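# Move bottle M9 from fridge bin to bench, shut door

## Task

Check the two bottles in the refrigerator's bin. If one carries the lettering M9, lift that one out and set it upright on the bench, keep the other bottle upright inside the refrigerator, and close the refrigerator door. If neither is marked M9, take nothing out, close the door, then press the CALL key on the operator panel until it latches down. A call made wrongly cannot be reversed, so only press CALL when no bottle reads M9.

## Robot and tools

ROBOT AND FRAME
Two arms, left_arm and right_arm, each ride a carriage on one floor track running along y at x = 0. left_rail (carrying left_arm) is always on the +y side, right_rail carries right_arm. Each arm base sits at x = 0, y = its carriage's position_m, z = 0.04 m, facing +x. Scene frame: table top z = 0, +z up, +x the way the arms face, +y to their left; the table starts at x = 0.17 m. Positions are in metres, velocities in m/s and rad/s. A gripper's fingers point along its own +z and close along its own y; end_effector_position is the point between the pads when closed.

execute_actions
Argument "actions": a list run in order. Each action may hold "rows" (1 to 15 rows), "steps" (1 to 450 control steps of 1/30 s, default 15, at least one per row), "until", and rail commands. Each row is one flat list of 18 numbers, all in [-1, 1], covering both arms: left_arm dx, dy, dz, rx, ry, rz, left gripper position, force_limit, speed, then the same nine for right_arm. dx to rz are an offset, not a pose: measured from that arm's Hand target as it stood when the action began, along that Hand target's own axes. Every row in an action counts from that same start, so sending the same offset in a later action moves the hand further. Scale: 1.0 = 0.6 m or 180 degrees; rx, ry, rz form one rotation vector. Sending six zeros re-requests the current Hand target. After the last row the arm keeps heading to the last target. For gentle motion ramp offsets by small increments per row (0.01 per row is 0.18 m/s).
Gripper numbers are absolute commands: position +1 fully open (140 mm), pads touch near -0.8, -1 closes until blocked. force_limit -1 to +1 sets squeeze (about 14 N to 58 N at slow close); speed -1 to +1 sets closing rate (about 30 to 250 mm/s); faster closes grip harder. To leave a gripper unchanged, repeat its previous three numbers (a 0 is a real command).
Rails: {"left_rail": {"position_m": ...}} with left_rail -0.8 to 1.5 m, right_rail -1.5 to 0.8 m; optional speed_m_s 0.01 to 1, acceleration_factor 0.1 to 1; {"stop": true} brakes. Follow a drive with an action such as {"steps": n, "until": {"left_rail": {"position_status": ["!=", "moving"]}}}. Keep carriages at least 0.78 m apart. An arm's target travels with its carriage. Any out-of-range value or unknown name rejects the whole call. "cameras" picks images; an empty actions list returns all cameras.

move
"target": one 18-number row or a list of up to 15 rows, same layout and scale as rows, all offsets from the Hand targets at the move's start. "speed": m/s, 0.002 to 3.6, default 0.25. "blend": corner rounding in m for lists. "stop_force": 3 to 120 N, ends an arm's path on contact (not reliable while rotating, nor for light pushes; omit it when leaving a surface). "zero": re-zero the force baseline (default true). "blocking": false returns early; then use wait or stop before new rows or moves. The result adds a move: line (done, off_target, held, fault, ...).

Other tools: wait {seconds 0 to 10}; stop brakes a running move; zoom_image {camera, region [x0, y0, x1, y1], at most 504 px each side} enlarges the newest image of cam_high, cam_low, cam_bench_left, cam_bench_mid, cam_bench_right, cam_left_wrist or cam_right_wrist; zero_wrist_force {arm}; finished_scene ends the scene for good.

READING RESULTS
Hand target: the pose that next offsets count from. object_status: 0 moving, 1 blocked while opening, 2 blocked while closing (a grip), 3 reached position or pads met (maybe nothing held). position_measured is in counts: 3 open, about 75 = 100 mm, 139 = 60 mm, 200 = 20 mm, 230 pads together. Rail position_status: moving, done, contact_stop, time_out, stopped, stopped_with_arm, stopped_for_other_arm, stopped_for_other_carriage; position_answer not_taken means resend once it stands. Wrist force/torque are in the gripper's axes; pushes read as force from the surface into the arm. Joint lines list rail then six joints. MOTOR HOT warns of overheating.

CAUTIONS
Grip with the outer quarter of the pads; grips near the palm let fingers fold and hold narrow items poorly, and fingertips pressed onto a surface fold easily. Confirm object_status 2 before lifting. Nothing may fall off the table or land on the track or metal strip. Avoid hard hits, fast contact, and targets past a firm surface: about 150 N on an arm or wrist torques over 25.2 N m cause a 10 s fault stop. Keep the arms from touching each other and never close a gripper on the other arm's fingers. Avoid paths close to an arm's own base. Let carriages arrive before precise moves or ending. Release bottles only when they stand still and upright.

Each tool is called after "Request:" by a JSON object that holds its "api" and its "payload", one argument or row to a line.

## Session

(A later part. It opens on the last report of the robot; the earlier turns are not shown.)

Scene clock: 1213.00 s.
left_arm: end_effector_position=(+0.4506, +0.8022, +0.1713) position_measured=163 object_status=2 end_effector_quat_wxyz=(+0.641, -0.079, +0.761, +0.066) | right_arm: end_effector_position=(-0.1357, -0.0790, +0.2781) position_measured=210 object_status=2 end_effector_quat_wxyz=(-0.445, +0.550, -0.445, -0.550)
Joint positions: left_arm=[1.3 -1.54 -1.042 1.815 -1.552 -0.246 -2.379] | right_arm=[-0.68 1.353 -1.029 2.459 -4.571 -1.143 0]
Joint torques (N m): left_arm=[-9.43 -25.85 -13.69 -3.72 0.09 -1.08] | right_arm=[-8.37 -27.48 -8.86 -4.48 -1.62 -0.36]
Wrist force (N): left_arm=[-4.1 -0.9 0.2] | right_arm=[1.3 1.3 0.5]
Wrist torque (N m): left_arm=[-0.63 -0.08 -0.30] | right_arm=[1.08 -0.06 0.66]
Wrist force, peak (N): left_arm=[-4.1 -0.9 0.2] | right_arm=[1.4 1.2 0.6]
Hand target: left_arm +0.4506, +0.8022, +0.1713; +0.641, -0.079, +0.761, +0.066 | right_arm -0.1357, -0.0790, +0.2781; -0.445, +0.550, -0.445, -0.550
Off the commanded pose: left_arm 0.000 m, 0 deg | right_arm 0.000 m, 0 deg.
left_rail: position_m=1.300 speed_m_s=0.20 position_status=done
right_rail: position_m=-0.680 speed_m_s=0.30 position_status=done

Release slowly, then back off along the tool.

Request:
{"api": "execute_actions", "payload": {
  "actions": [
    {"rows":[[0,0,0,0,0,0,-0.1,0,-1,0,0,0,0,0,0,-1,0,-1]],"steps":60}
  ],
  "cameras": ["cam_left_wrist","cam_bench_left"]
}}

Request:
{"api": "zoom_image", "payload": {
  "camera": "cam_bench_left",
  "region": [290, 315, 370, 395]
}}

Scene clock: 1217.77 s.
left_arm: end_effector_position=(+0.4506, +0.8022, +0.1713) position_measured=141 object_status=3 end_effector_quat_wxyz=(+0.641, -0.079, +0.761, +0.066) | right_arm: end_effector_position=(-0.1357, -0.0790, +0.2781) position_measured=210 object_status=2 end_effector_quat_wxyz=(-0.445, +0.550, -0.445, -0.550)
Joint positions: left_arm=[1.3 -1.54 -1.042 1.815 -1.552 -0.246 -2.379] | right_arm=[-0.68 1.353 -1.029 2.459 -4.571 -1.143 0]
Joint torques (N m): left_arm=[3.87 -48.09 -16.06 0.5 0.24 -0.13] | right_arm=[-8.25 -27.69 -8.71 -4.54 -1.59 -0.32]
Wrist force (N): left_arm=[0.2 -1.5 -0.5] | right_arm=[1.2 1.0 0.5]
Wrist torque (N m): left_arm=[-0.56 -0.19 -0.29] | right_arm=[1.04 -0.01 0.66]
Wrist force, peak (N): left_arm=[-4.9 -0.8 0.3] | right_arm=[1.3 1.4 0.4]
Hand target: left_arm +0.4506, +0.8022, +0.1713; +0.641, -0.079, +0.761, +0.066 | right_arm -0.1357, -0.0790, +0.2781; -0.445, +0.550, -0.445, -0.550
Off the commanded pose: left_arm 0.000 m, 0 deg | right_arm 0.000 m, 0 deg.
left_rail: position_m=1.300 speed_m_s=0.20 position_status=done
right_rail: position_m=-0.680 speed_m_s=0.30 position_status=done
camera_calibration:
cam_left_wrist: T_world_to_cam=[[-0.204059, 0.978934, 0.00688167, -0.679953], [-0.223092, -0.053346, 0.973337, -0.0274815], [0.9532, 0.197083, 0.229278, -0.483825], [0, 0, 0, 1]] pos_world=[0.3163, 0.759517, 0.142358]
Images, in order (width x height): cam_bench_left 896x504, cam_left_wrist 896x504.

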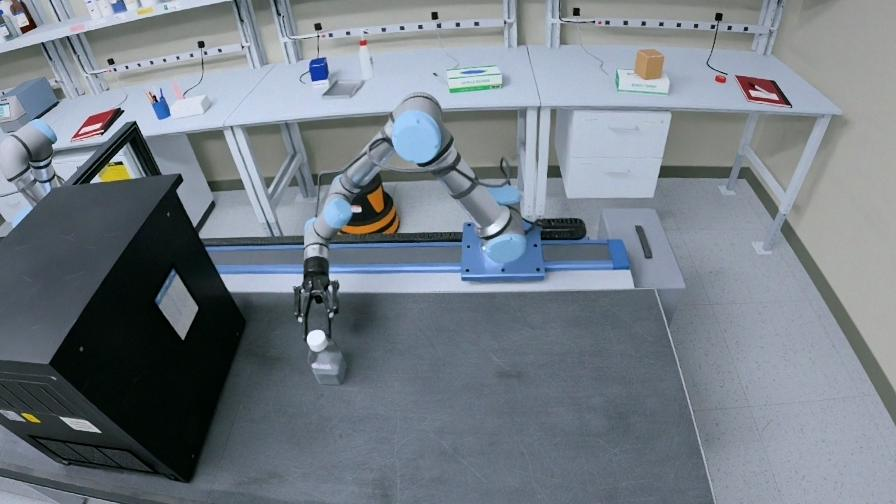

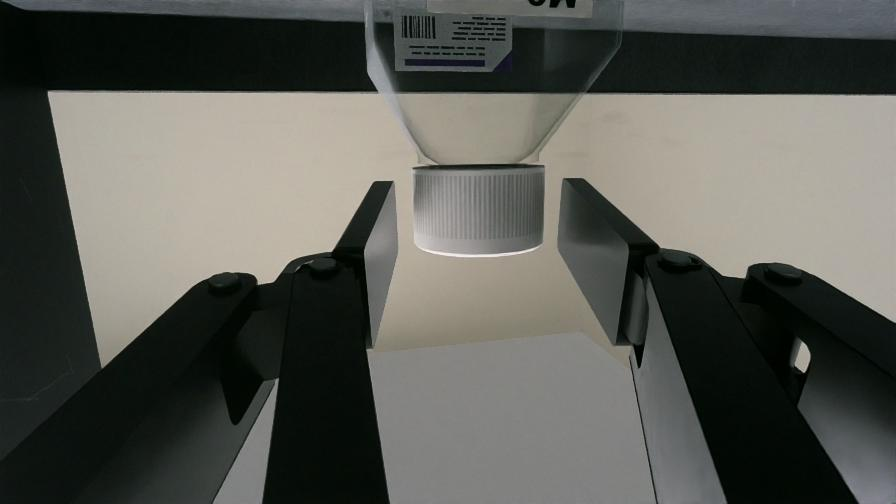

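Scaled by 6.300 from the camera's 896x504 image, which has a finer 1280x720 frame.

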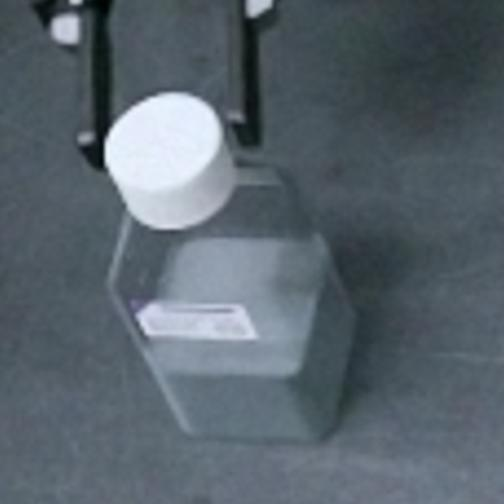

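Request:
{"api": "move", "payload": {
  "target": [0,0,-0.28,0,0,0,-0.1,0,-1,0,0,0,0,0,0,-1,0,-1],
  "speed": 0.08,
  "cameras": ["cam_left_wrist","cam_bench_left","cam_right_wrist"]
}}

Scene clock: 1222.40 s.
left_arm: end_effector_position=(+0.2887, +0.7682, +0.1999) position_measured=141 object_status=3 end_effector_quat_wxyz=(+0.641, -0.079, +0.761, +0.066) | right_arm: end_effector_position=(-0.1357, -0.0790, +0.2781) position_measured=210 object_status=2 end_effector_quat_wxyz=(-0.445, +0.550, -0.445, -0.550)
Joint positions: left_arm=[1.3 -1.816 -1.029 1.628 -0.976 -0.482 -2.804] | right_arm=[-0.68 1.353 -1.029 2.459 -4.571 -1.143 0]
Joint torques (N m): left_arm=[-8.37 -29.52 -30.08 2.35 -0.93 -1.12] | right_arm=[-7.32 -27.91 -9.25 -4.38 -1.68 -0.14]
Wrist force (N): left_arm=[-0.5 -2.1 -0.8] | right_arm=[1.0 1.0 0.4]
Wrist torque (N m): left_arm=[-0.71 -0.05 -0.29] | right_arm=[1.03 0.01 0.66]
Wrist force, peak (N): left_arm=[-0.5 -2.0 -1.6] | right_arm=[1.4 1.4 0.5]
Hand target: left_arm +0.2886, +0.7682, +0.2000; +0.641, -0.079, +0.761, +0.066 | right_arm -0.1357, -0.0790, +0.2781; -0.445, +0.550, -0.445, -0.550
Off the commanded pose: left_arm 0.000 m, 0 deg | right_arm 0.000 m, 0 deg.
left_rail: position_m=1.300 speed_m_s=0.20 position_status=done
right_rail: position_m=-0.680 speed_m_s=0.30 position_status=done
move: done
camera_calibration:
cam_left_wrist: T_world_to_cam=[[-0.204038, 0.978939, 0.00678622, -0.679797], [-0.223112, -0.0532502, 0.973337, -0.093421], [0.9532, 0.197084, 0.229278, -0.329362], [0, 0, 0, 1]] pos_world=[0.1544, 0.725417, 0.171059]
cam_right_wrist: T_world_to_cam=[[-0.98118, -0.192847, -0.00978714, -0.135019], [0.0612466, -0.358882, 0.931371, -0.278316], [-0.183125, 0.913243, 0.363939, 0.0867027], [0, 0, 0, 1]] pos_world=[-0.0995544, -0.205101, 0.226339]
Images, in order (width x height): cam_bench_left 896x504, cam_left_wrist 896x504, cam_right_wrist 896x504.

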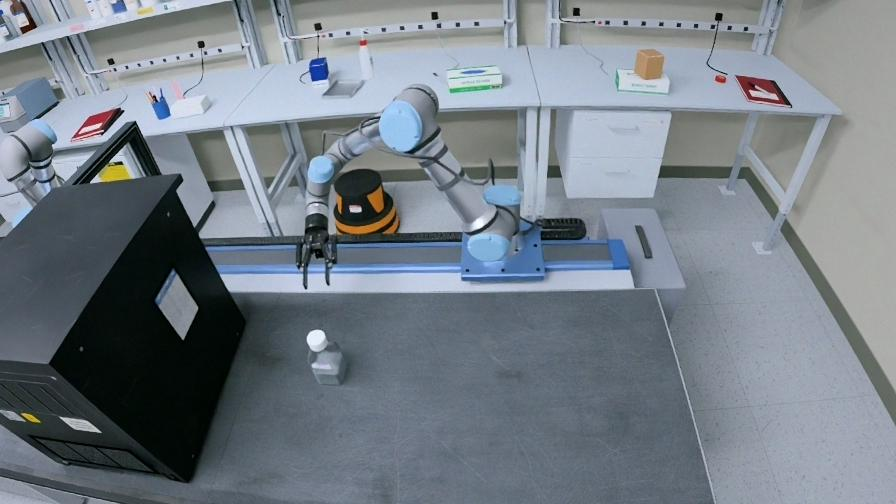

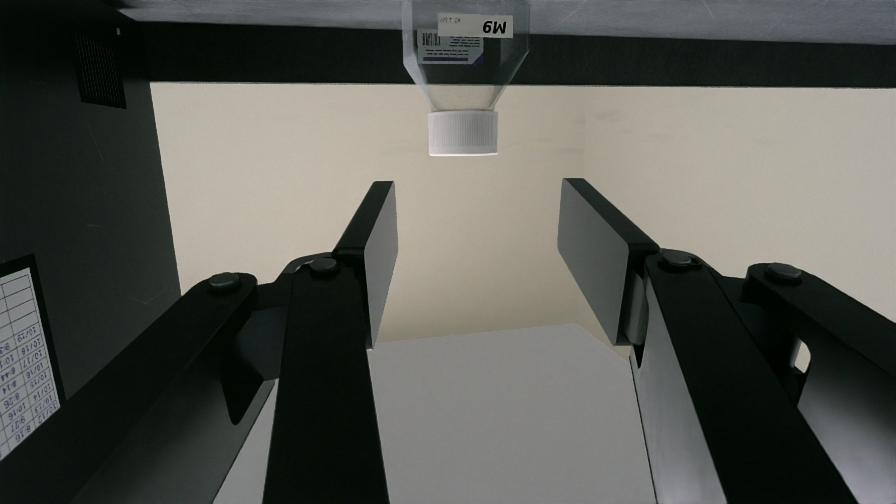

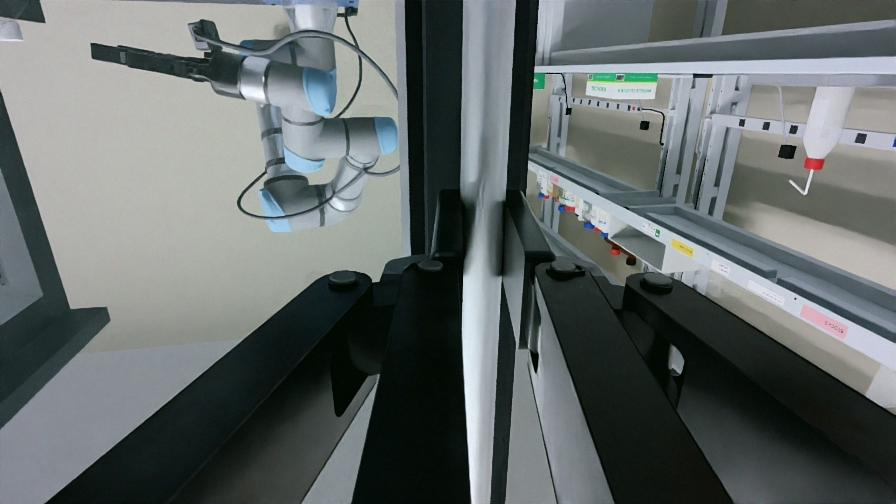

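Request:
{"api": "move", "payload": {
  "target": [-0.6515,0.442,-0.345,0.0457,0.4439,0.0547,-0.1,0,-1,0,0,0,0,0,0,-1,0,-1],
  "speed": 0.2
}}

Request:
{"api": "execute_actions", "payload": {
  "actions": [
    {"left_rail":{"position_m":0.75,"speed_m_s":0.3,"acceleration_factor":0.5}},
    {"steps":200,"until":{"left_rail":{"position_status":["!=","moving"]}}}
  ],
  "cameras": ["cam_left_wrist"]
}}

Scene clock: 1255.13 s.
left_arm: end_effector_position=(+0.0996, +0.9996, +0.6203) position_measured=141 object_status=3 end_effector_quat_wxyz=(+0.000, -0.001, +1.000, +0.000) | right_arm: end_effector_position=(-0.1357, -0.0790, +0.2781) position_measured=210 object_status=2 end_effector_quat_wxyz=(-0.445, +0.550, -0.445, -0.550)
Joint positions: left_arm=[1.3 -1.685 -1.703 0.801 -0.669 -1.571 -1.686] | right_arm=[-0.68 1.353 -1.029 2.459 -4.571 -1.143 0]
Joint torques (N m): left_arm=[9.34 -0.27 -26.98 -0.91 -1.95 1.13] | right_arm=[-8.02 -26.69 -9.28 -4.48 -2 -0.39]
Wrist force (N): left_arm=[0.3 -0.6 0.3] | right_arm=[0.8 1.1 0.4]
Wrist torque (N m): left_arm=[-0.15 -0.02 -0.03] | right_arm=[1.05 0.04 0.66]
Wrist force, peak (N): left_arm=[1.6 -2.6 -0.3] | right_arm=[1.3 1.3 0.6]
Hand target: left_arm +0.0996, +0.9996, +0.6203; +0.000, -0.001, +1.000, +0.000 | right_arm -0.1357, -0.0790, +0.2781; -0.445, +0.550, -0.445, -0.550
Off the commanded pose: left_arm 0.000 m, 0 deg | right_arm 0.000 m, 0 deg.
left_rail: position_m=1.300 speed_m_s=0.20 position_status=done
right_rail: position_m=-0.680 speed_m_s=0.30 position_status=done
move: done

Scene clock: 1257.73 s.
left_arm: end_effector_position=(+0.0996, +0.4497, +0.6203) position_measured=141 object_status=3 end_effector_quat_wxyz=(+0.000, -0.001, +1.000, +0.000) | right_arm: end_effector_position=(-0.1357, -0.0790, +0.2781) position_measured=210 object_status=2 end_effector_quat_wxyz=(-0.445, +0.550, -0.445, -0.550)
Joint positions: left_arm=[0.75 -1.685 -1.703 0.801 -0.669 -1.571 -1.686] | right_arm=[-0.68 1.353 -1.029 2.459 -4.571 -1.143 0]
Joint torques (N m): left_arm=[3.77 -18.95 -17.12 -4.47 0.32 1.14] | right_arm=[-7.07 -28.76 -9.55 -4.55 -1.73 -0.23]
Wrist force (N): left_arm=[0.2 -0.4 0.3] | right_arm=[1.0 1.2 0.4]
Wrist torque (N m): left_arm=[-0.12 -0.01 -0.03] | right_arm=[1.06 0.00 0.67]
Wrist force, peak (N): left_arm=[0.3 -1.6 0.5] | right_arm=[1.4 1.1 0.6]
Hand target: left_arm +0.0996, +0.4497, +0.6203; +0.000, -0.001, +1.000, +0.000 | right_arm -0.1357, -0.0790, +0.2781; -0.445, +0.550, -0.445, -0.550
Tool commands: left_gripper/position=-0.1 left_gripper/force_limit=+0.0 left_gripper/speed=-1.0 right_gripper/position=-1.0 right_gripper/force_limit=+0.0 right_gripper/speed=-1.0
Off the commanded pose: left_arm 0.000 m, 0 deg | right_arm 0.000 m, 0 deg.
left_rail: position_m=0.750 speed_m_s=0.30 position_status=done
right_rail: position_m=-0.680 speed_m_s=0.30 position_status=done
camera_calibration:
cam_left_wrist: T_world_to_cam=[[0.00631179, 0.99998, -0.000478708, -0.435385], [0.920146, -0.00562045, 0.391536, -0.336104], [0.391526, -0.00291178, -0.920163, 0.676093], [0, 0, 0, 1]] pos_world=[0.0473051, 0.435456, 0.753504]
Images, in order (width x height): cam_left_wrist 896x504.

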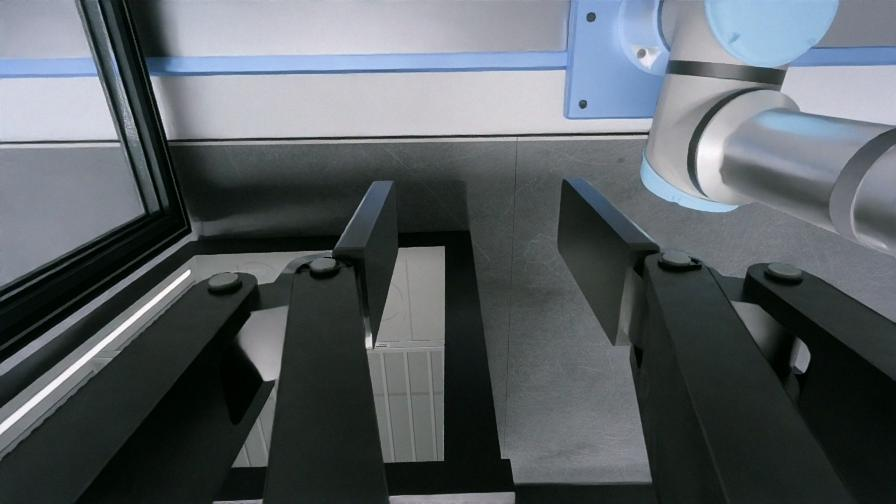

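Request:
{"api": "move", "payload": {
  "target": [
    [0,0,0,0,0,0,-0.1,0,-1,-0.0002,-0.0019,0.0450,0.0194,0,0,-1,0,-1],
    [0,0,0,0,0,0,-0.1,0,-1,-0.0003,-0.0066,0.0899,0.0389,0,0,-1,0,-1],
    [0,0,0,0,0,0,-0.1,0,-1,-0.0005,-0.0140,0.1343,0.0583,0,0,-1,0,-1],
    [0,0,0,0,0,0,-0.1,0,-1,-0.0007,-0.0242,0.1783,0.0778,0,0,-1,0,-1]
  ],
  "speed": 0.07,
  "blend": 0.008
}}

Scene clock: 1265.57 s.
left_arm: end_effector_position=(+0.0996, +0.4496, +0.6203) position_measured=141 object_status=3 end_effector_quat_wxyz=(+0.000, -0.001, +1.000, +0.000) | right_arm: end_effector_position=(-0.1438, +0.0286, +0.2786) position_measured=210 object_status=2 end_effector_quat_wxyz=(+0.509, -0.491, +0.508, +0.491)
Joint positions: left_arm=[0.75 -1.685 -1.703 0.801 -0.669 -1.571 -1.686] | right_arm=[-0.68 1.624 -0.924 2.105 -4.323 -1.658 0]
Joint torques (N m): left_arm=[-5.63 -1.33 -11.27 -4.85 0.87 0.5] | right_arm=[12.48 -25.01 -18.27 0.05 -1.91 -1.39]
Wrist force (N): left_arm=[0.4 -0.5 0.3] | right_arm=[-3.7 0.4 0.7]
Wrist torque (N m): left_arm=[-0.13 -0.04 -0.03] | right_arm=[1.01 0.00 0.78]
Wrist force, peak (N): left_arm=[0.3 -0.7 0.6] | right_arm=[6.4 3.8 -0.5]
Hand target: left_arm +0.0996, +0.4496, +0.6203; +0.000, -0.001, +1.000, +0.000 | right_arm -0.1438, +0.0286, +0.2786; +0.509, -0.491, +0.508, +0.491
Off the commanded pose: left_arm 0.000 m, 0 deg | right_arm 0.000 m, 0 deg.
left_rail: position_m=0.750 speed_m_s=0.30 position_status=done
right_rail: position_m=-0.680 speed_m_s=0.30 position_status=done
move: done

Request:
{"api": "move", "payload": {
  "target": [
    [0,0,0,0,0,0,-0.1,0,-1,-0.0003,-0.0019,0.0450,0.0194,0,0,-1,0,-1],
    [0,0,0,0,0,0,-0.1,0,-1,-0.0006,-0.0066,0.0899,0.0389,0,0,-1,0,-1],
    [0,0,0,0,0,0,-0.1,0,-1,-0.0009,-0.0140,0.1343,0.0583,0,0,-1,0,-1],
    [0,0,0,0,0,0,-0.1,0,-1,-0.0012,-0.0242,0.1783,0.0778,0,0,-1,0,-1],
    [0,0,0,0,0,0,-0.1,0,-1,-0.0015,-0.0369,0.2215,0.0972,0,0,-1,0,-1],
    [0,0,0,0,0,0,-0.1,0,-1,-0.0018,-0.0523,0.2639,0.1167,0,0,-1,0,-1],
    [0,0,0,0,0,0,-0.1,0,-1,-0.0021,-0.0703,0.3053,0.1361,0,0,-1,0,-1],
    [0,0,0,0,0,0,-0.1,0,-1,-0.0023,-0.0907,0.3454,0.1556,0,0,-1,0,-1]
  ],
  "speed": 0.07,
  "blend": 0.008,
  "cameras": ["cam_left_wrist"]
}}

Scene clock: 1275.80 s.
left_arm: end_effector_position=(+0.0996, +0.4496, +0.6203) position_measured=141 object_status=3 end_effector_quat_wxyz=(+0.000, -0.001, +1.000, +0.000) | right_arm: end_effector_position=(-0.0821, +0.2338, +0.2800) position_measured=210 object_status=2 end_effector_quat_wxyz=(+0.612, -0.354, +0.612, +0.354)
Joint positions: left_arm=[0.75 -1.685 -1.703 0.801 -0.669 -1.571 -1.686] | right_arm=[-0.68 1.729 -0.541 1.202 -3.804 -2.252 0]
Joint torques (N m): left_arm=[-5.8 -2.47 -12.26 -4.83 0.79 -0.09] | right_arm=[0.67 -44.84 -27.76 -0.12 -2.47 -0.94]
Wrist force (N): left_arm=[0.3 -0.3 0.5] | right_arm=[-2.7 1.8 0.8]
Wrist torque (N m): left_arm=[-0.09 -0.01 -0.03] | right_arm=[0.97 0.14 0.94]
Wrist force, peak (N): left_arm=[0.4 -0.7 0.7] | right_arm=[-7.1 9.9 1.2]
Hand target: left_arm +0.0996, +0.4496, +0.6203; +0.000, -0.001, +1.000, +0.000 | right_arm -0.0822, +0.2338, +0.2800; +0.612, -0.354, +0.612, +0.354
Off the commanded pose: left_arm 0.000 m, 0 deg | right_arm 0.000 m, 0 deg.
left_rail: position_m=0.750 speed_m_s=0.30 position_status=done
right_rail: position_m=-0.680 speed_m_s=0.30 position_status=done
move: done
camera_calibration:
cam_left_wrist: T_world_to_cam=[[0.00640412, 0.999979, -0.000440322, -0.435318], [0.920145, -0.00572043, 0.391536, -0.336061], [0.391526, -0.0029126, -0.920163, 0.676093], [0, 0, 0, 1]] pos_world=[0.0473047, 0.435356, 0.753504]
Images, in order (width x height): cam_left_wrist 896x504.

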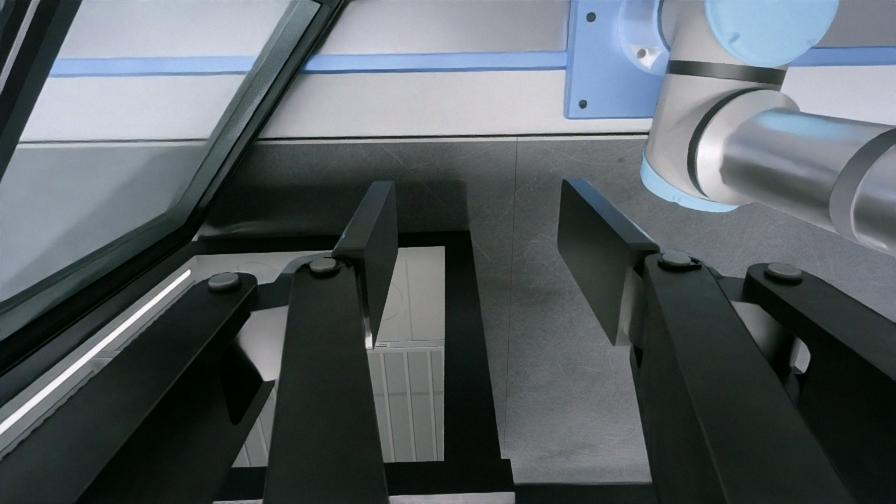

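Request:
{"api": "move", "payload": {
  "target": [0.2847,-0.331,0,0,0,-0.2667,-0.1,0,-1,0,0.0001,0.0072,0.0031,0,0,-1,0,-1],
  "speed": 0.15,
  "cameras": ["cam_left_wrist"]
}}

Scene clock: 1283.77 s.
left_arm: end_effector_position=(-0.0709, +0.2514, +0.6192) position_measured=141 object_status=3 end_effector_quat_wxyz=(-0.009, -0.407, +0.913, -0.011) | right_arm: end_effector_position=(-0.0801, +0.2376, +0.2800) position_measured=210 object_status=2 end_effector_quat_wxyz=(+0.614, -0.351, +0.614, +0.351)
Joint positions: left_arm=[0.75 -1.983 -1.108 0.035 -0.526 -1.567 -2.822] | right_arm=[-0.68 1.728 -0.53 1.179 -3.791 -2.262 0]
Joint torques (N m): left_arm=[-7.65 -20.8 -22.4 -1.07 1.33 -1.18] | right_arm=[-7.9 -44.86 -27.2 -0.08 -1.37 -1.64]
Wrist force (N): left_arm=[0.2 -0.2 1.0] | right_arm=[-2.4 -2.3 0.7]
Wrist torque (N m): left_arm=[-0.11 -0.06 0.08] | right_arm=[1.02 0.13 0.94]
Wrist force, peak (N): left_arm=[1.2 -0.2 1.0] | right_arm=[-2.3 -2.4 0.8]
Hand target: left_arm -0.0710, +0.2508, +0.6204; +0.000, -0.407, +0.913, +0.000 | right_arm -0.0801, +0.2376, +0.2800; +0.614, -0.351, +0.614, +0.351
Off the commanded pose: left_arm 0.001 m, 2 deg | right_arm 0.000 m, 0 deg.
left_rail: position_m=0.750 speed_m_s=0.30 position_status=done
right_rail: position_m=-0.680 speed_m_s=0.30 position_status=done
elbow stopped short (left arm): the move would have taken joint 4 (elbow) straighter than the controller allows.
move: done
camera_calibration:
cam_left_wrist: T_world_to_cam=[[-0.739005, 0.673565, -0.0134964, -0.198732], [0.622427, 0.69029, 0.368896, -0.361957], [0.257792, 0.264215, -0.929373, 0.670354], [0, 0, 0, 1]] pos_world=[-0.0943838, 0.206596, 0.753851]
Images, in order (width x height): cam_left_wrist 896x504.

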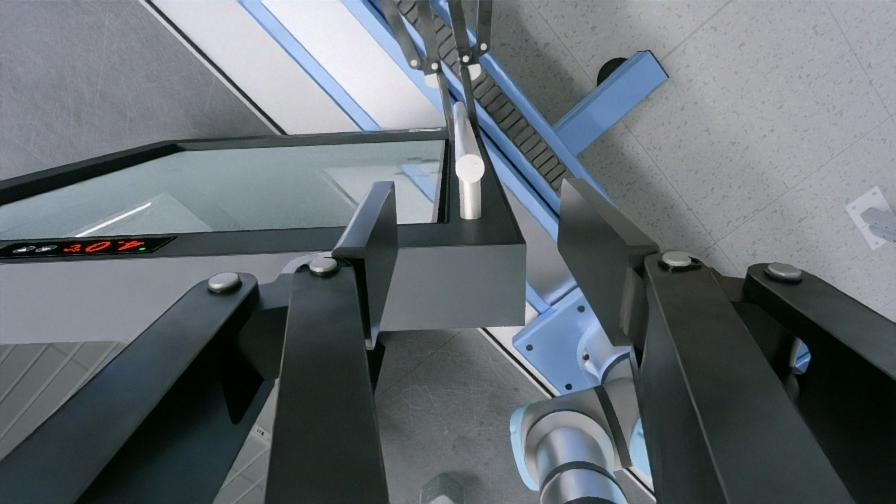

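Request:
{"api": "move", "payload": {
  "target": [0,0,0.209,0,0,0,-0.1,0,-1,0,0,0,0,0,0,-1,0,-1],
  "speed": 0.1,
  "stop_force": 12,
  "cameras": ["cam_left_wrist"]
}}

Scene clock: 1288.90 s.
left_arm: end_effector_position=(-0.0710, +0.2509, +0.4950) position_measured=141 object_status=3 end_effector_quat_wxyz=(+0.000, -0.407, +0.913, +0.000) | right_arm: end_effector_position=(-0.0801, +0.2376, +0.2800) position_measured=210 object_status=2 end_effector_quat_wxyz=(+0.614, -0.351, +0.614, +0.351)
Joint positions: left_arm=[0.75 -1.979 -1.481 1.003 -1.093 -1.571 -2.818] | right_arm=[-0.68 1.728 -0.53 1.179 -3.791 -2.262 0]
Joint torques (N m): left_arm=[7.13 -35.82 -16.25 -5 0.9 -1.11] | right_arm=[-6.88 -44.84 -27.34 0.08 -1.15 -1.79]
Wrist force (N): left_arm=[0.5 -0.1 0.7] | right_arm=[-2.0 -2.5 0.7]
Wrist torque (N m): left_arm=[-0.05 -0.12 0.05] | right_arm=[0.99 0.06 0.94]
Wrist force, peak (N): left_arm=[0.5 0.0 1.8] | right_arm=[-2.5 -2.4 0.6]
Hand target: left_arm -0.0710, +0.2509, +0.4950; +0.000, -0.407, +0.913, +0.000 | right_arm -0.0801, +0.2376, +0.2800; +0.614, -0.351, +0.614, +0.351
Off the commanded pose: left_arm 0.000 m, 0 deg | right_arm 0.000 m, 0 deg.
left_rail: position_m=0.750 speed_m_s=0.30 position_status=done
right_rail: position_m=-0.680 speed_m_s=0.30 position_status=done
move: done
camera_calibration:
cam_left_wrist: T_world_to_cam=[[-0.738929, 0.673783, -0.000126813, -0.206819], [0.619881, 0.679889, 0.391789, -0.324453], [0.264067, 0.289425, -0.920055, 0.544545], [0, 0, 0, 1]] pos_world=[-0.0954984, 0.202338, 0.628102]
Images, in order (width x height): cam_left_wrist 896x504.

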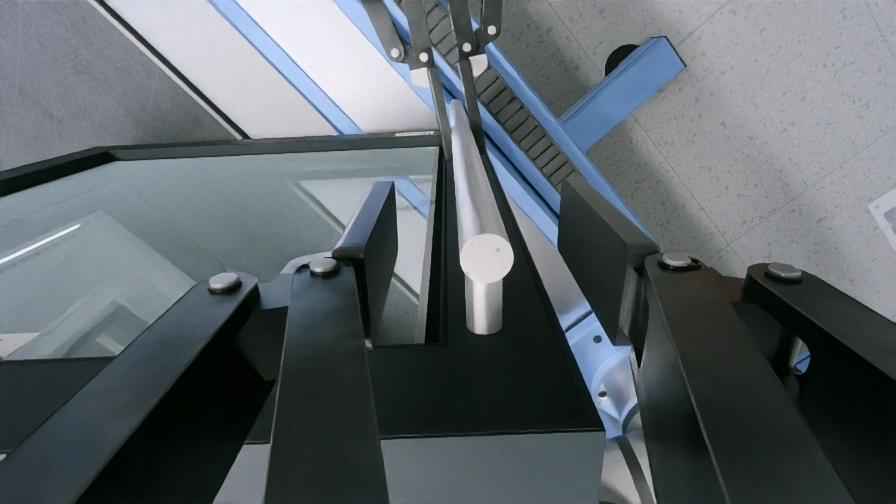

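Same geometry as before. Grip with left.

Request:
{"api": "execute_actions", "payload": {
  "actions": [
    {"rows":[[0,0,0,0,0,0,-1,0,-1,0,0,0,0,0,0,-1,0,-1]],"steps":120}
  ]
}}

Scene clock: 1295.73 s.
left_arm: end_effector_position=(-0.0710, +0.2509, +0.4950) position_measured=210 object_status=2 end_effector_quat_wxyz=(+0.000, -0.407, +0.913, +0.000) | right_arm: end_effector_position=(-0.0801, +0.2376, +0.2800) position_measured=210 object_status=2 end_effector_quat_wxyz=(+0.614, -0.351, +0.614, +0.351)
Joint positions: left_arm=[0.75 -1.979 -1.481 1.003 -1.093 -1.571 -2.818] | right_arm=[-0.68 1.728 -0.53 1.179 -3.791 -2.262 0]
Joint torques (N m): left_arm=[6.99 -30.95 -17.02 -0.94 -1.73 -1.07] | right_arm=[-4.92 -45.59 -25.85 -0.98 -1.15 -1.74]
Wrist force (N): left_arm=[0.1 -1.8 -1.9] | right_arm=[-2.0 -1.0 0.7]
Wrist torque (N m): left_arm=[0.18 -0.13 0.05] | right_arm=[1.03 0.08 0.94]
Wrist force, peak (N): left_arm=[0.0 -1.8 -2.1] | right_arm=[-2.3 -2.6 0.9]
Hand target: left_arm -0.0710, +0.2509, +0.4950; +0.000, -0.407, +0.913, +0.000 | right_arm -0.0801, +0.2376, +0.2800; +0.614, -0.351, +0.614, +0.351
Off the commanded pose: left_arm 0.000 m, 0 deg | right_arm 0.000 m, 0 deg.
left_rail: position_m=0.750 speed_m_s=0.30 position_status=done
right_rail: position_m=-0.680 speed_m_s=0.30 position_status=done

Request:
{"api": "execute_actions", "payload": {
  "actions": [
    {"rows":[[0,0,0,0,0,0,-1,0,-1,0,0,0,0,0,0,-0.1,0,-1]],"steps":75}
  ]
}}

Request:
{"api": "move", "payload": {
  "target": [0,0,0,0,0,0,-1,0,-1,0,0,-0.3,0,0,0,-0.1,0,-1],
  "speed": 0.12,
  "cameras": ["cam_right_wrist"]
}}

Scene clock: 1302.40 s.
left_arm: end_effector_position=(-0.0710, +0.2509, +0.4950) position_measured=210 object_status=2 end_effector_quat_wxyz=(+0.000, -0.407, +0.913, +0.000) | right_arm: end_effector_position=(-0.0801, +0.2376, +0.2800) position_measured=141 object_status=3 end_effector_quat_wxyz=(+0.614, -0.351, +0.614, +0.351)
Joint positions: left_arm=[0.75 -1.979 -1.481 1.003 -1.093 -1.571 -2.818] | right_arm=[-0.68 1.728 -0.53 1.179 -3.791 -2.262 0]
Joint torques (N m): left_arm=[7.19 -17.38 -18.61 -2.17 -1.55 -1.44] | right_arm=[-1.87 -47.18 -22.15 -2.18 -0.47 1.18]
Wrist force (N): left_arm=[-1.3 -1.5 -1.5] | right_arm=[-1.0 2.8 -0.7]
Wrist torque (N m): left_arm=[0.26 -0.04 0.05] | right_arm=[1.20 0.08 0.69]
Wrist force, peak (N): left_arm=[-1.3 -1.9 -1.8] | right_arm=[-1.0 3.1 -0.7]
Hand target: left_arm -0.0710, +0.2509, +0.4950; +0.000, -0.407, +0.913, +0.000 | right_arm -0.0801, +0.2376, +0.2800; +0.614, -0.351, +0.614, +0.351
Off the commanded pose: left_arm 0.000 m, 0 deg | right_arm 0.000 m, 0 deg.
left_rail: position_m=0.750 speed_m_s=0.30 position_status=done
right_rail: position_m=-0.680 speed_m_s=0.30 position_status=done

Scene clock: 1304.43 s.
left_arm: end_effector_position=(-0.0710, +0.2509, +0.4950) position_measured=210 object_status=2 end_effector_quat_wxyz=(+0.000, -0.407, +0.913, +0.000) | right_arm: end_effector_position=(-0.1715, +0.0827, +0.2799) position_measured=141 object_status=3 end_effector_quat_wxyz=(+0.614, -0.351, +0.614, +0.351)
Joint positions: left_arm=[0.75 -1.979 -1.481 1.003 -1.093 -1.571 -2.818] | right_arm=[-0.68 1.932 -0.704 1.565 -4.003 -2.466 -0.001]
Joint torques (N m): left_arm=[5.91 -16.05 -18.53 -3.11 -1.54 -1.25] | right_arm=[14.85 -57.08 -7.9 -3.62 -2.45 -1.28]
Wrist force (N): left_arm=[-1.1 -1.7 -1.5] | right_arm=[-0.5 2.7 -0.7]
Wrist torque (N m): left_arm=[0.21 -0.10 0.05] | right_arm=[1.19 -0.05 0.69]
Wrist force, peak (N): left_arm=[-1.3 -1.8 -1.7] | right_arm=[-1.6 3.1 0.0]
Hand target: left_arm -0.0710, +0.2509, +0.4950; +0.000, -0.407, +0.913, +0.000 | right_arm -0.1716, +0.0826, +0.2799; +0.614, -0.351, +0.614, +0.351
Off the commanded pose: left_arm 0.000 m, 0 deg | right_arm 0.000 m, 0 deg.
left_rail: position_m=0.750 speed_m_s=0.30 position_status=done
right_rail: position_m=-0.680 speed_m_s=0.30 position_status=done
move: done
camera_calibration:
cam_right_wrist: T_world_to_cam=[[-0.853051, 0.521739, -0.0096605, -0.176154], [-0.197676, -0.305959, 0.931297, -0.268445], [0.482938, 0.796353, 0.364134, 0.0556387], [0, 0, 0, 1]] pos_world=[-0.230203, -0.0345347, 0.22804]
Images, in order (width x height): cam_right_wrist 896x504.

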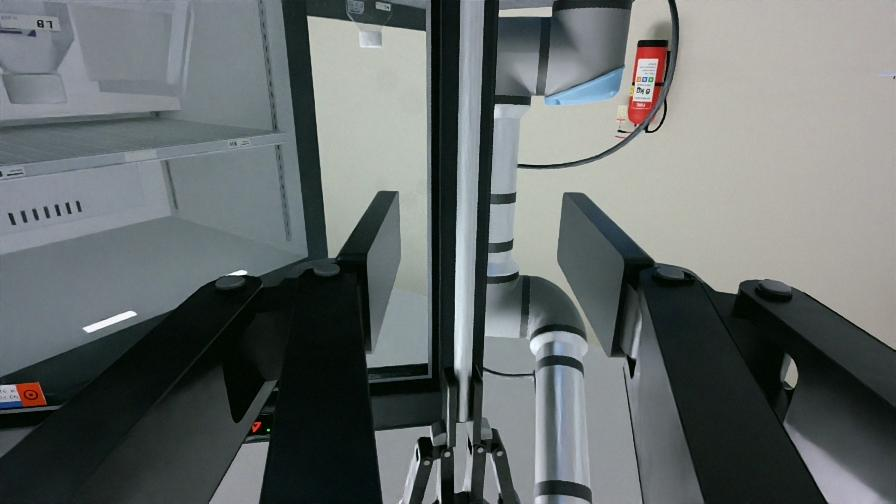

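Request:
{"api": "execute_actions", "payload": {
  "actions": [
    {"right_rail":{"position_m":-1.0}},
    {"steps":150,"until":{"right_rail":{"position_status":["!=","moving"]}}}
  ]
}}

Request:
{"api": "move", "payload": {
  "target": [
    [-0.0520,0.0058,0,0,0,0.0222,-1,0,-1,0,0,0,0,0,0,-0.1,0,-1],
    [-0.1042,0.0079,0,0,0,0.0444,-1,0,-1,0,0,0,0,0,0,-0.1,0,-1],
    [-0.1565,0.0063,0,0,0,0.0667,-1,0,-1,0,0,0,0,0,0,-0.1,0,-1],
    [-0.2085,0.0011,0,0,0,0.0889,-1,0,-1,0,0,0,0,0,0,-0.1,0,-1],
    [-0.2601,-0.0077,0,0,0,0.1111,-1,0,-1,0,0,0,0,0,0,-0.1,0,-1],
    [-0.3109,-0.0200,0,0,0,0.1333,-1,0,-1,0,0,0,0,0,0,-0.1,0,-1],
    [-0.3607,-0.0359,0,0,0,0.1556,-1,0,-1,0,0,0,0,0,0,-0.1,0,-1],
    [-0.4093,-0.0552,0,0,0,0.1778,-1,0,-1,0,0,0,0,0,0,-0.1,0,-1],
    [-0.4564,-0.0779,0,0,0,0.2,-1,0,-1,0,0,0,0,0,0,-0.1,0,-1],
    [-0.5018,-0.1038,0,0,0,0.2222,-1,0,-1,0,0,0,0,0,0,-0.1,0,-1],
    [-0.5453,-0.1328,0,0,0,0.2444,-1,0,-1,0,0,0,0,0,0,-0.1,0,-1]
  ],
  "speed": 0.08,
  "blend": 0.008,
  "cameras": ["cam_left_wrist"]
}}

Scene clock: 1327.17 s.
left_arm: end_effector_position=(-0.0710, +0.2509, +0.4950) position_measured=210 object_status=2 end_effector_quat_wxyz=(+0.000, -0.407, +0.913, +0.000) | right_arm: end_effector_position=(-0.1716, -0.2374, +0.2799) position_measured=141 object_status=3 end_effector_quat_wxyz=(+0.614, -0.351, +0.614, +0.351)
Joint positions: left_arm=[0.75 -1.979 -1.481 1.003 -1.093 -1.571 -2.818] | right_arm=[-1 1.933 -0.704 1.565 -4.003 -2.466 -0.001]
Joint torques (N m): left_arm=[6.99 -15.57 -19.84 -4.79 -1.58 -1.25] | right_arm=[5.75 -53.34 -14.27 -2.06 -1.88 -1.44]
Wrist force (N): left_arm=[-1.2 -1.5 -1.6] | right_arm=[-0.8 2.7 -0.7]
Wrist torque (N m): left_arm=[0.25 -0.08 0.05] | right_arm=[1.18 0.01 0.69]
Wrist force, peak (N): left_arm=[-1.3 -1.9 -1.7] | right_arm=[-0.8 3.3 0.3]
Hand target: left_arm -0.0710, +0.2509, +0.4950; +0.000, -0.407, +0.913, +0.000 | right_arm -0.1716, -0.2374, +0.2799; +0.614, -0.351, +0.614, +0.351
Tool commands: left_gripper/position=-1.0 left_gripper/force_limit=+0.0 left_gripper/speed=-1.0 right_gripper/position=-0.1 right_gripper/force_limit=+0.0 right_gripper/speed=-1.0
Off the commanded pose: left_arm 0.000 m, 0 deg | right_arm 0.000 m, 0 deg.
left_rail: position_m=0.750 speed_m_s=0.30 position_status=done
right_rail: position_m=-1.000 speed_m_s=0.30 position_status=done

Scene clock: 1332.53 s.
left_arm: end_effector_position=(+0.2068, +0.4411, +0.4948) position_measured=210 object_status=2 end_effector_quat_wxyz=(+0.000, -0.036, +0.999, +0.000) | right_arm: end_effector_position=(-0.1716, -0.2374, +0.2799) position_measured=141 object_status=3 end_effector_quat_wxyz=(+0.614, -0.351, +0.614, +0.351)
Joint positions: left_arm=[0.75 -1.347 -1.798 1.294 -1.066 -1.571 -1.418] | right_arm=[-1 1.933 -0.704 1.565 -4.003 -2.466 -0.001]
Joint torques (N m): left_arm=[10.28 -1.51 -28.63 -2.41 -2.63 0.99] | right_arm=[-12.74 -44.12 -24.51 -0.9 -0.21 -1.16]
Wrist force (N): left_arm=[-1.3 -5.6 -4.7] | right_arm=[-0.6 2.4 -0.8]
Wrist torque (N m): left_arm=[0.02 -0.51 0.06] | right_arm=[1.11 -0.03 0.69]
Wrist force, peak (N): left_arm=[1.0 9.0 -0.5] | right_arm=[-0.5 2.9 -1.0]
Hand target: left_arm +0.2069, +0.4411, +0.4948; +0.000, -0.036, +0.999, +0.000 | right_arm -0.1716, -0.2374, +0.2799; +0.614, -0.351, +0.614, +0.351
Off the commanded pose: left_arm 0.000 m, 0 deg | right_arm 0.000 m, 0 deg.
left_rail: position_m=0.750 speed_m_s=0.30 position_status=done
right_rail: position_m=-1.000 speed_m_s=0.30 position_status=done
move: done
camera_calibration:
cam_left_wrist: T_world_to_cam=[[-0.0636906, 0.99797, -0.000351777, -0.412183], [0.918243, 0.0587405, 0.391636, -0.413667], [0.390862, 0.0246205, -0.92012, 0.506609], [0, 0, 0, 1]] pos_world=[0.155581, 0.423173, 0.628003]
Images, in order (width x height): cam_left_wrist 896x504.

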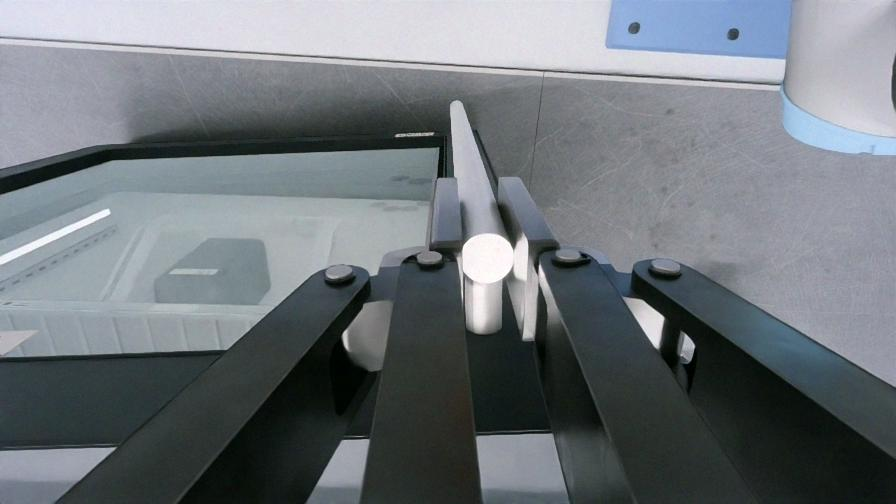

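Request:
{"api": "move", "payload": {
  "target": [
    [-0.0263,0.0033,0,0,0,0.0115,-1,0,-1,0,0,0,0,0,0,-0.1,0,-1],
    [-0.0523,0.0055,0,0,0,0.0229,-1,0,-1,0,0,0,0,0,0,-0.1,0,-1]
  ],
  "speed": 0.03,
  "blend": 0.004,
  "cameras": ["cam_left_wrist"]
}}

Scene clock: 1343.07 s.
left_arm: end_effector_position=(+0.2379, +0.4466, +0.4948) position_measured=210 object_status=2 end_effector_quat_wxyz=(+0.000, +0.000, +1.000, +0.000) | right_arm: end_effector_position=(-0.1716, -0.2374, +0.2799) position_measured=141 object_status=3 end_effector_quat_wxyz=(+0.614, -0.351, +0.614, +0.351)
Joint positions: left_arm=[0.75 -1.259 -1.767 1.271 -1.075 -1.571 -1.258] | right_arm=[-1 1.933 -0.704 1.565 -4.003 -2.466 -0.001]
Joint torques (N m): left_arm=[10.66 -0.15 -29.18 -3.4 -1.1 1.1] | right_arm=[-12.43 -43.83 -24.05 -1.05 2.51 -0.76]
Wrist force (N): left_arm=[1.8 -0.9 -6.0] | right_arm=[-0.6 2.7 -0.9]
Wrist torque (N m): left_arm=[-0.07 -0.64 0.01] | right_arm=[1.18 -0.02 0.69]
Wrist force, peak (N): left_arm=[-17.2 -0.7 -6.5] | right_arm=[-0.6 2.9 -0.8]
Hand target: left_arm +0.2379, +0.4466, +0.4948; +0.000, +0.000, +1.000, +0.000 | right_arm -0.1716, -0.2374, +0.2799; +0.614, -0.351, +0.614, +0.351
Off the commanded pose: left_arm 0.000 m, 0 deg | right_arm 0.000 m, 0 deg.
left_rail: position_m=0.750 speed_m_s=0.30 position_status=done
right_rail: position_m=-1.000 speed_m_s=0.30 position_status=done
move: done
camera_calibration:
cam_left_wrist: T_world_to_cam=[[0.00824284, 0.999966, -0.0004348, -0.433697], [0.920166, -0.00741483, 0.391458, -0.413319], [0.391441, -0.00362681, -0.920196, 0.506843], [0, 0, 0, 1]] pos_world=[0.185498, 0.432456, 0.628004]
Images, in order (width x height): cam_left_wrist 896x504.

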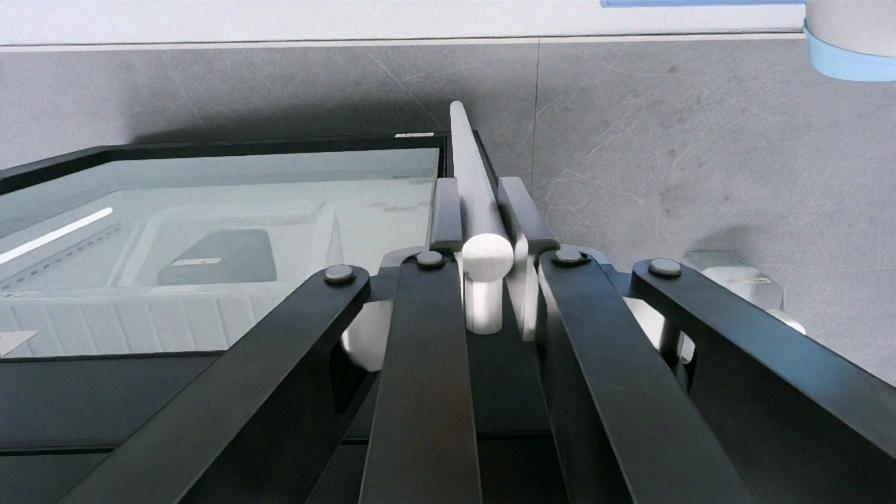

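Request:
{"api": "execute_actions", "payload": {
  "actions": [
    {"rows":[[-0.001,0,0,0,0,0,-1,0,-1,0,0,0,0,0,0,-0.1,0,-1],[-0.002,0,0,0,0,0,-1,0,-1,0,0,0,0,0,0,-0.1,0,-1]],"steps":15}
  ]
}}

Scene clock: 1346.83 s.
left_arm: end_effector_position=(+0.2391, +0.4466, +0.4948) position_measured=210 object_status=2 end_effector_quat_wxyz=(+0.000, +0.000, +1.000, +0.000) | right_arm: end_effector_position=(-0.1716, -0.2374, +0.2799) position_measured=141 object_status=3 end_effector_quat_wxyz=(+0.614, -0.351, +0.614, +0.351)
Joint positions: left_arm=[0.75 -1.255 -1.765 1.269 -1.075 -1.571 -1.255] | right_arm=[-1 1.933 -0.704 1.565 -4.003 -2.466 -0.001]
Joint torques (N m): left_arm=[19.02 5.7 -27.53 -7.22 8.74 1.01] | right_arm=[-11.92 -44.19 -23.8 -1.21 2.42 -0.59]
Wrist force (N): left_arm=[33.8 2.9 -13.7] | right_arm=[-0.5 2.4 -0.8]
Wrist torque (N m): left_arm=[-0.14 -1.18 0.01] | right_arm=[1.11 -0.05 0.69]
Wrist force, peak (N): left_arm=[33.8 2.9 -13.7] | right_arm=[-0.8 2.7 -1.1]
Hand target: left_arm +0.2391, +0.4466, +0.4948; +0.000, +0.000, +1.000, +0.000 | right_arm -0.1716, -0.2374, +0.2799; +0.614, -0.351, +0.614, +0.351
Off the commanded pose: left_arm 0.000 m, 0 deg | right_arm 0.000 m, 0 deg.
left_rail: position_m=0.750 speed_m_s=0.30 position_status=done
right_rail: position_m=-1.000 speed_m_s=0.30 position_status=done

Request:
{"api": "execute_actions", "payload": {
  "actions": [
    {"rows":[[0.001,0,0,0,0,0,-1,0,-1,0,0,0,0,0,0,-0.1,0,-1],[0.002,0,0,0,0,0,-1,0,-1,0,0,0,0,0,0,-0.1,0,-1]],"steps":15},
    {"rows":[[0,0,0,0,0,0,-0.1,0,-1,0,0,0,0,0,0,-0.1,0,-1]],"steps":75}
  ]
}}

Request:
{"api": "move", "payload": {
  "target": [
    [0,0,-0.2,0,0,0,-0.1,0,-1,0,0,0,0,0,0,-0.1,0,-1],
    [0.15,0.1,-0.22,0,0,0,-0.1,0,-1,0,0,0,0,0,0,-0.1,0,-1]
  ],
  "speed": 0.15,
  "blend": 0.02,
  "cameras": ["cam_left_wrist","cam_right_wrist","cam_bench_left","cam_high"]
}}

Scene clock: 1354.73 s.
left_arm: end_effector_position=(+0.2379, +0.4466, +0.4948) position_measured=141 object_status=3 end_effector_quat_wxyz=(+0.000, +0.000, +1.000, +0.000) | right_arm: end_effector_position=(-0.1716, -0.2374, +0.2799) position_measured=141 object_status=3 end_effector_quat_wxyz=(+0.614, -0.351, +0.614, +0.351)
Joint positions: left_arm=[0.75 -1.258 -1.767 1.271 -1.075 -1.571 -1.258] | right_arm=[-1 1.933 -0.704 1.565 -4.003 -2.466 -0.001]
Joint torques (N m): left_arm=[-8.29 -23.55 -33.21 -5.04 -1.45 -1.08] | right_arm=[-11.07 -44.34 -24.88 -1.43 2.33 -0.22]
Wrist force (N): left_arm=[0.3 -0.3 1.1] | right_arm=[-0.5 2.8 -0.6]
Wrist torque (N m): left_arm=[-0.07 -0.07 0.03] | right_arm=[1.19 -0.05 0.69]
Wrist force, peak (N): left_arm=[34.2 2.8 -14.0] | right_arm=[-0.9 2.9 -0.7]
Hand target: left_arm +0.2379, +0.4466, +0.4948; +0.000, +0.000, +1.000, +0.000 | right_arm -0.1716, -0.2374, +0.2799; +0.614, -0.351, +0.614, +0.351
Off the commanded pose: left_arm 0.000 m, 0 deg | right_arm 0.000 m, 0 deg.
left_rail: position_m=0.750 speed_m_s=0.30 position_status=done
right_rail: position_m=-1.000 speed_m_s=0.30 position_status=done

Scene clock: 1356.90 s.
left_arm: end_effector_position=(+0.1481, +0.5066, +0.6269) position_measured=141 object_status=3 end_effector_quat_wxyz=(+0.000, +0.000, +1.000, +0.000) | right_arm: end_effector_position=(-0.1716, -0.2374, +0.2799) position_measured=141 object_status=3 end_effector_quat_wxyz=(+0.614, -0.351, +0.614, +0.351)
Joint positions: left_arm=[0.75 -1.51 -1.755 0.811 -0.626 -1.571 -1.51] | right_arm=[-1 1.933 -0.704 1.565 -4.003 -2.466 -0.001]
Joint torques (N m): left_arm=[-7.59 -17.66 -7.86 -1.04 1.31 -1.43] | right_arm=[-12.3 -44.32 -24.81 -1.51 2.5 -0.23]
Wrist force (N): left_arm=[0.1 -0.2 0.8] | right_arm=[-0.6 2.5 -0.8]
Wrist torque (N m): left_arm=[-0.07 0.00 0.06] | right_arm=[1.13 -0.02 0.69]
Wrist force, peak (N): left_arm=[0.2 -0.5 2.4] | right_arm=[-0.6 2.9 -0.8]
Hand target: left_arm +0.1480, +0.5066, +0.6269; +0.000, +0.000, +1.000, +0.000 | right_arm -0.1716, -0.2374, +0.2799; +0.614, -0.351, +0.614, +0.351
Off the commanded pose: left_arm 0.000 m, 0 deg | right_arm 0.000 m, 0 deg.
left_rail: position_m=0.750 speed_m_s=0.30 position_status=done
right_rail: position_m=-1.000 speed_m_s=0.30 position_status=done
move: done
camera_calibration:
cam_left_wrist: T_world_to_cam=[[0.00824227, 0.999966, -0.000434098, -0.492898], [0.92013, -0.00741425, 0.391543, -0.382016], [0.391526, -0.00362663, -0.92016, 0.663735], [0, 0, 0, 1]] pos_world=[0.0956974, 0.492456, 0.760104]
cam_right_wrist: T_world_to_cam=[[-0.853051, 0.521739, -0.0096605, -0.00914564], [-0.197676, -0.305959, 0.931297, -0.366382], [0.482938, 0.796353, 0.364134, 0.310551], [0, 0, 0, 1]] pos_world=[-0.230203, -0.354635, 0.22804]
Images, in order (width x height): cam_high 896x504, cam_bench_left 896x504, cam_left_wrist 896x504, cam_right_wrist 896x504.

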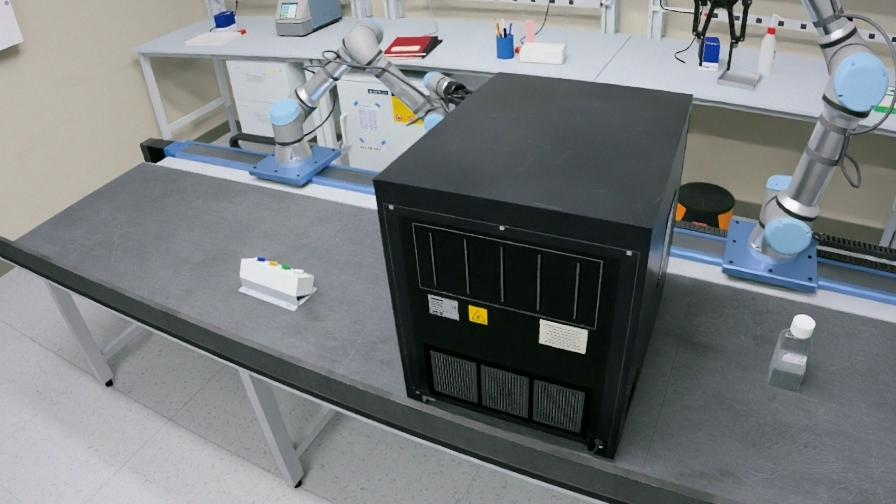

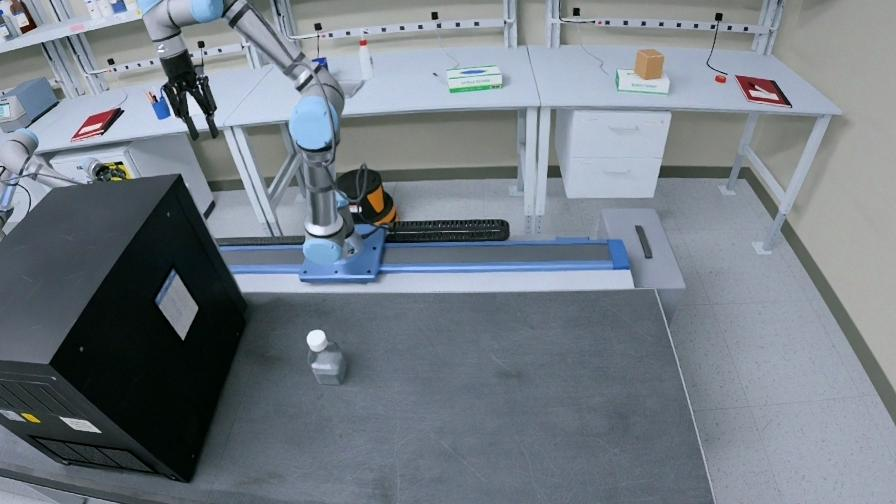

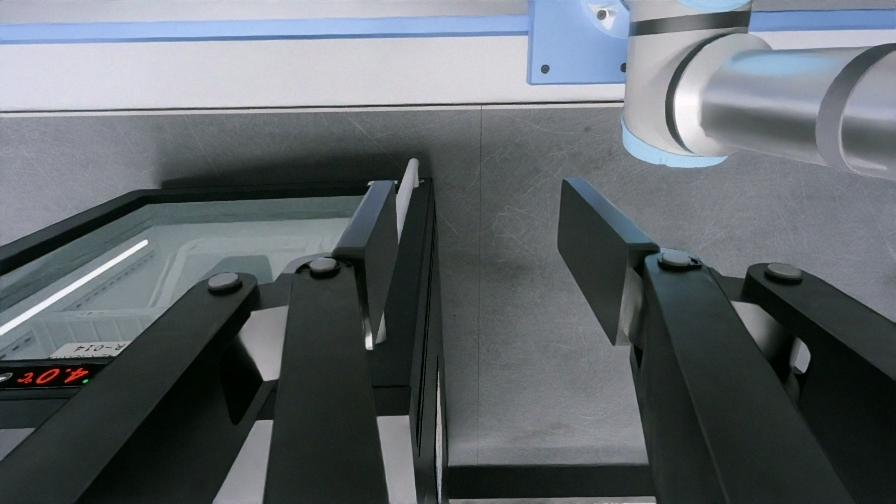

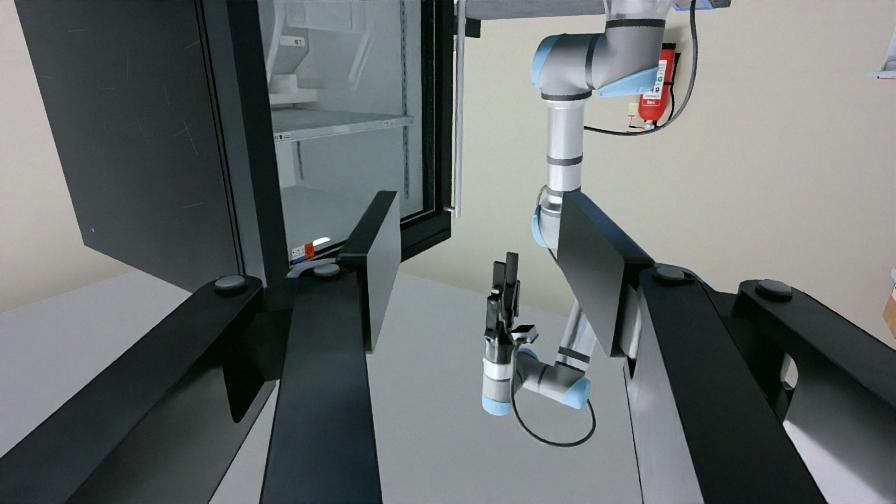

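Request:
{"api": "zoom_image", "payload": {
  "camera": "cam_right_wrist",
  "region": [190, 0, 480, 290]
}}

Request:
{"api": "zoom_image", "payload": {
  "camera": "cam_high",
  "region": [700, 290, 896, 430]
}}

Scaled by 1.738 from the camera's 896x504 image, which has a finer 1280x720 frame.

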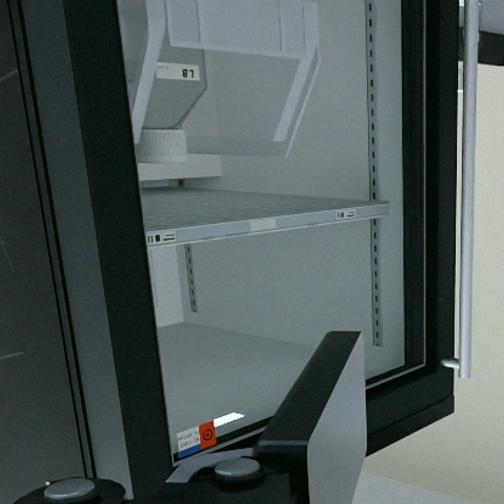

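Scaled by 2.571 from the camera's 896x504 image, which has a finer 1280x720 frame.

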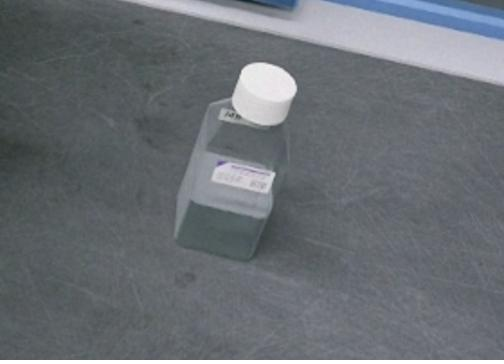

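Request:
{"api": "finished_scene", "payload": {

}}

The scene is finished: the task was done.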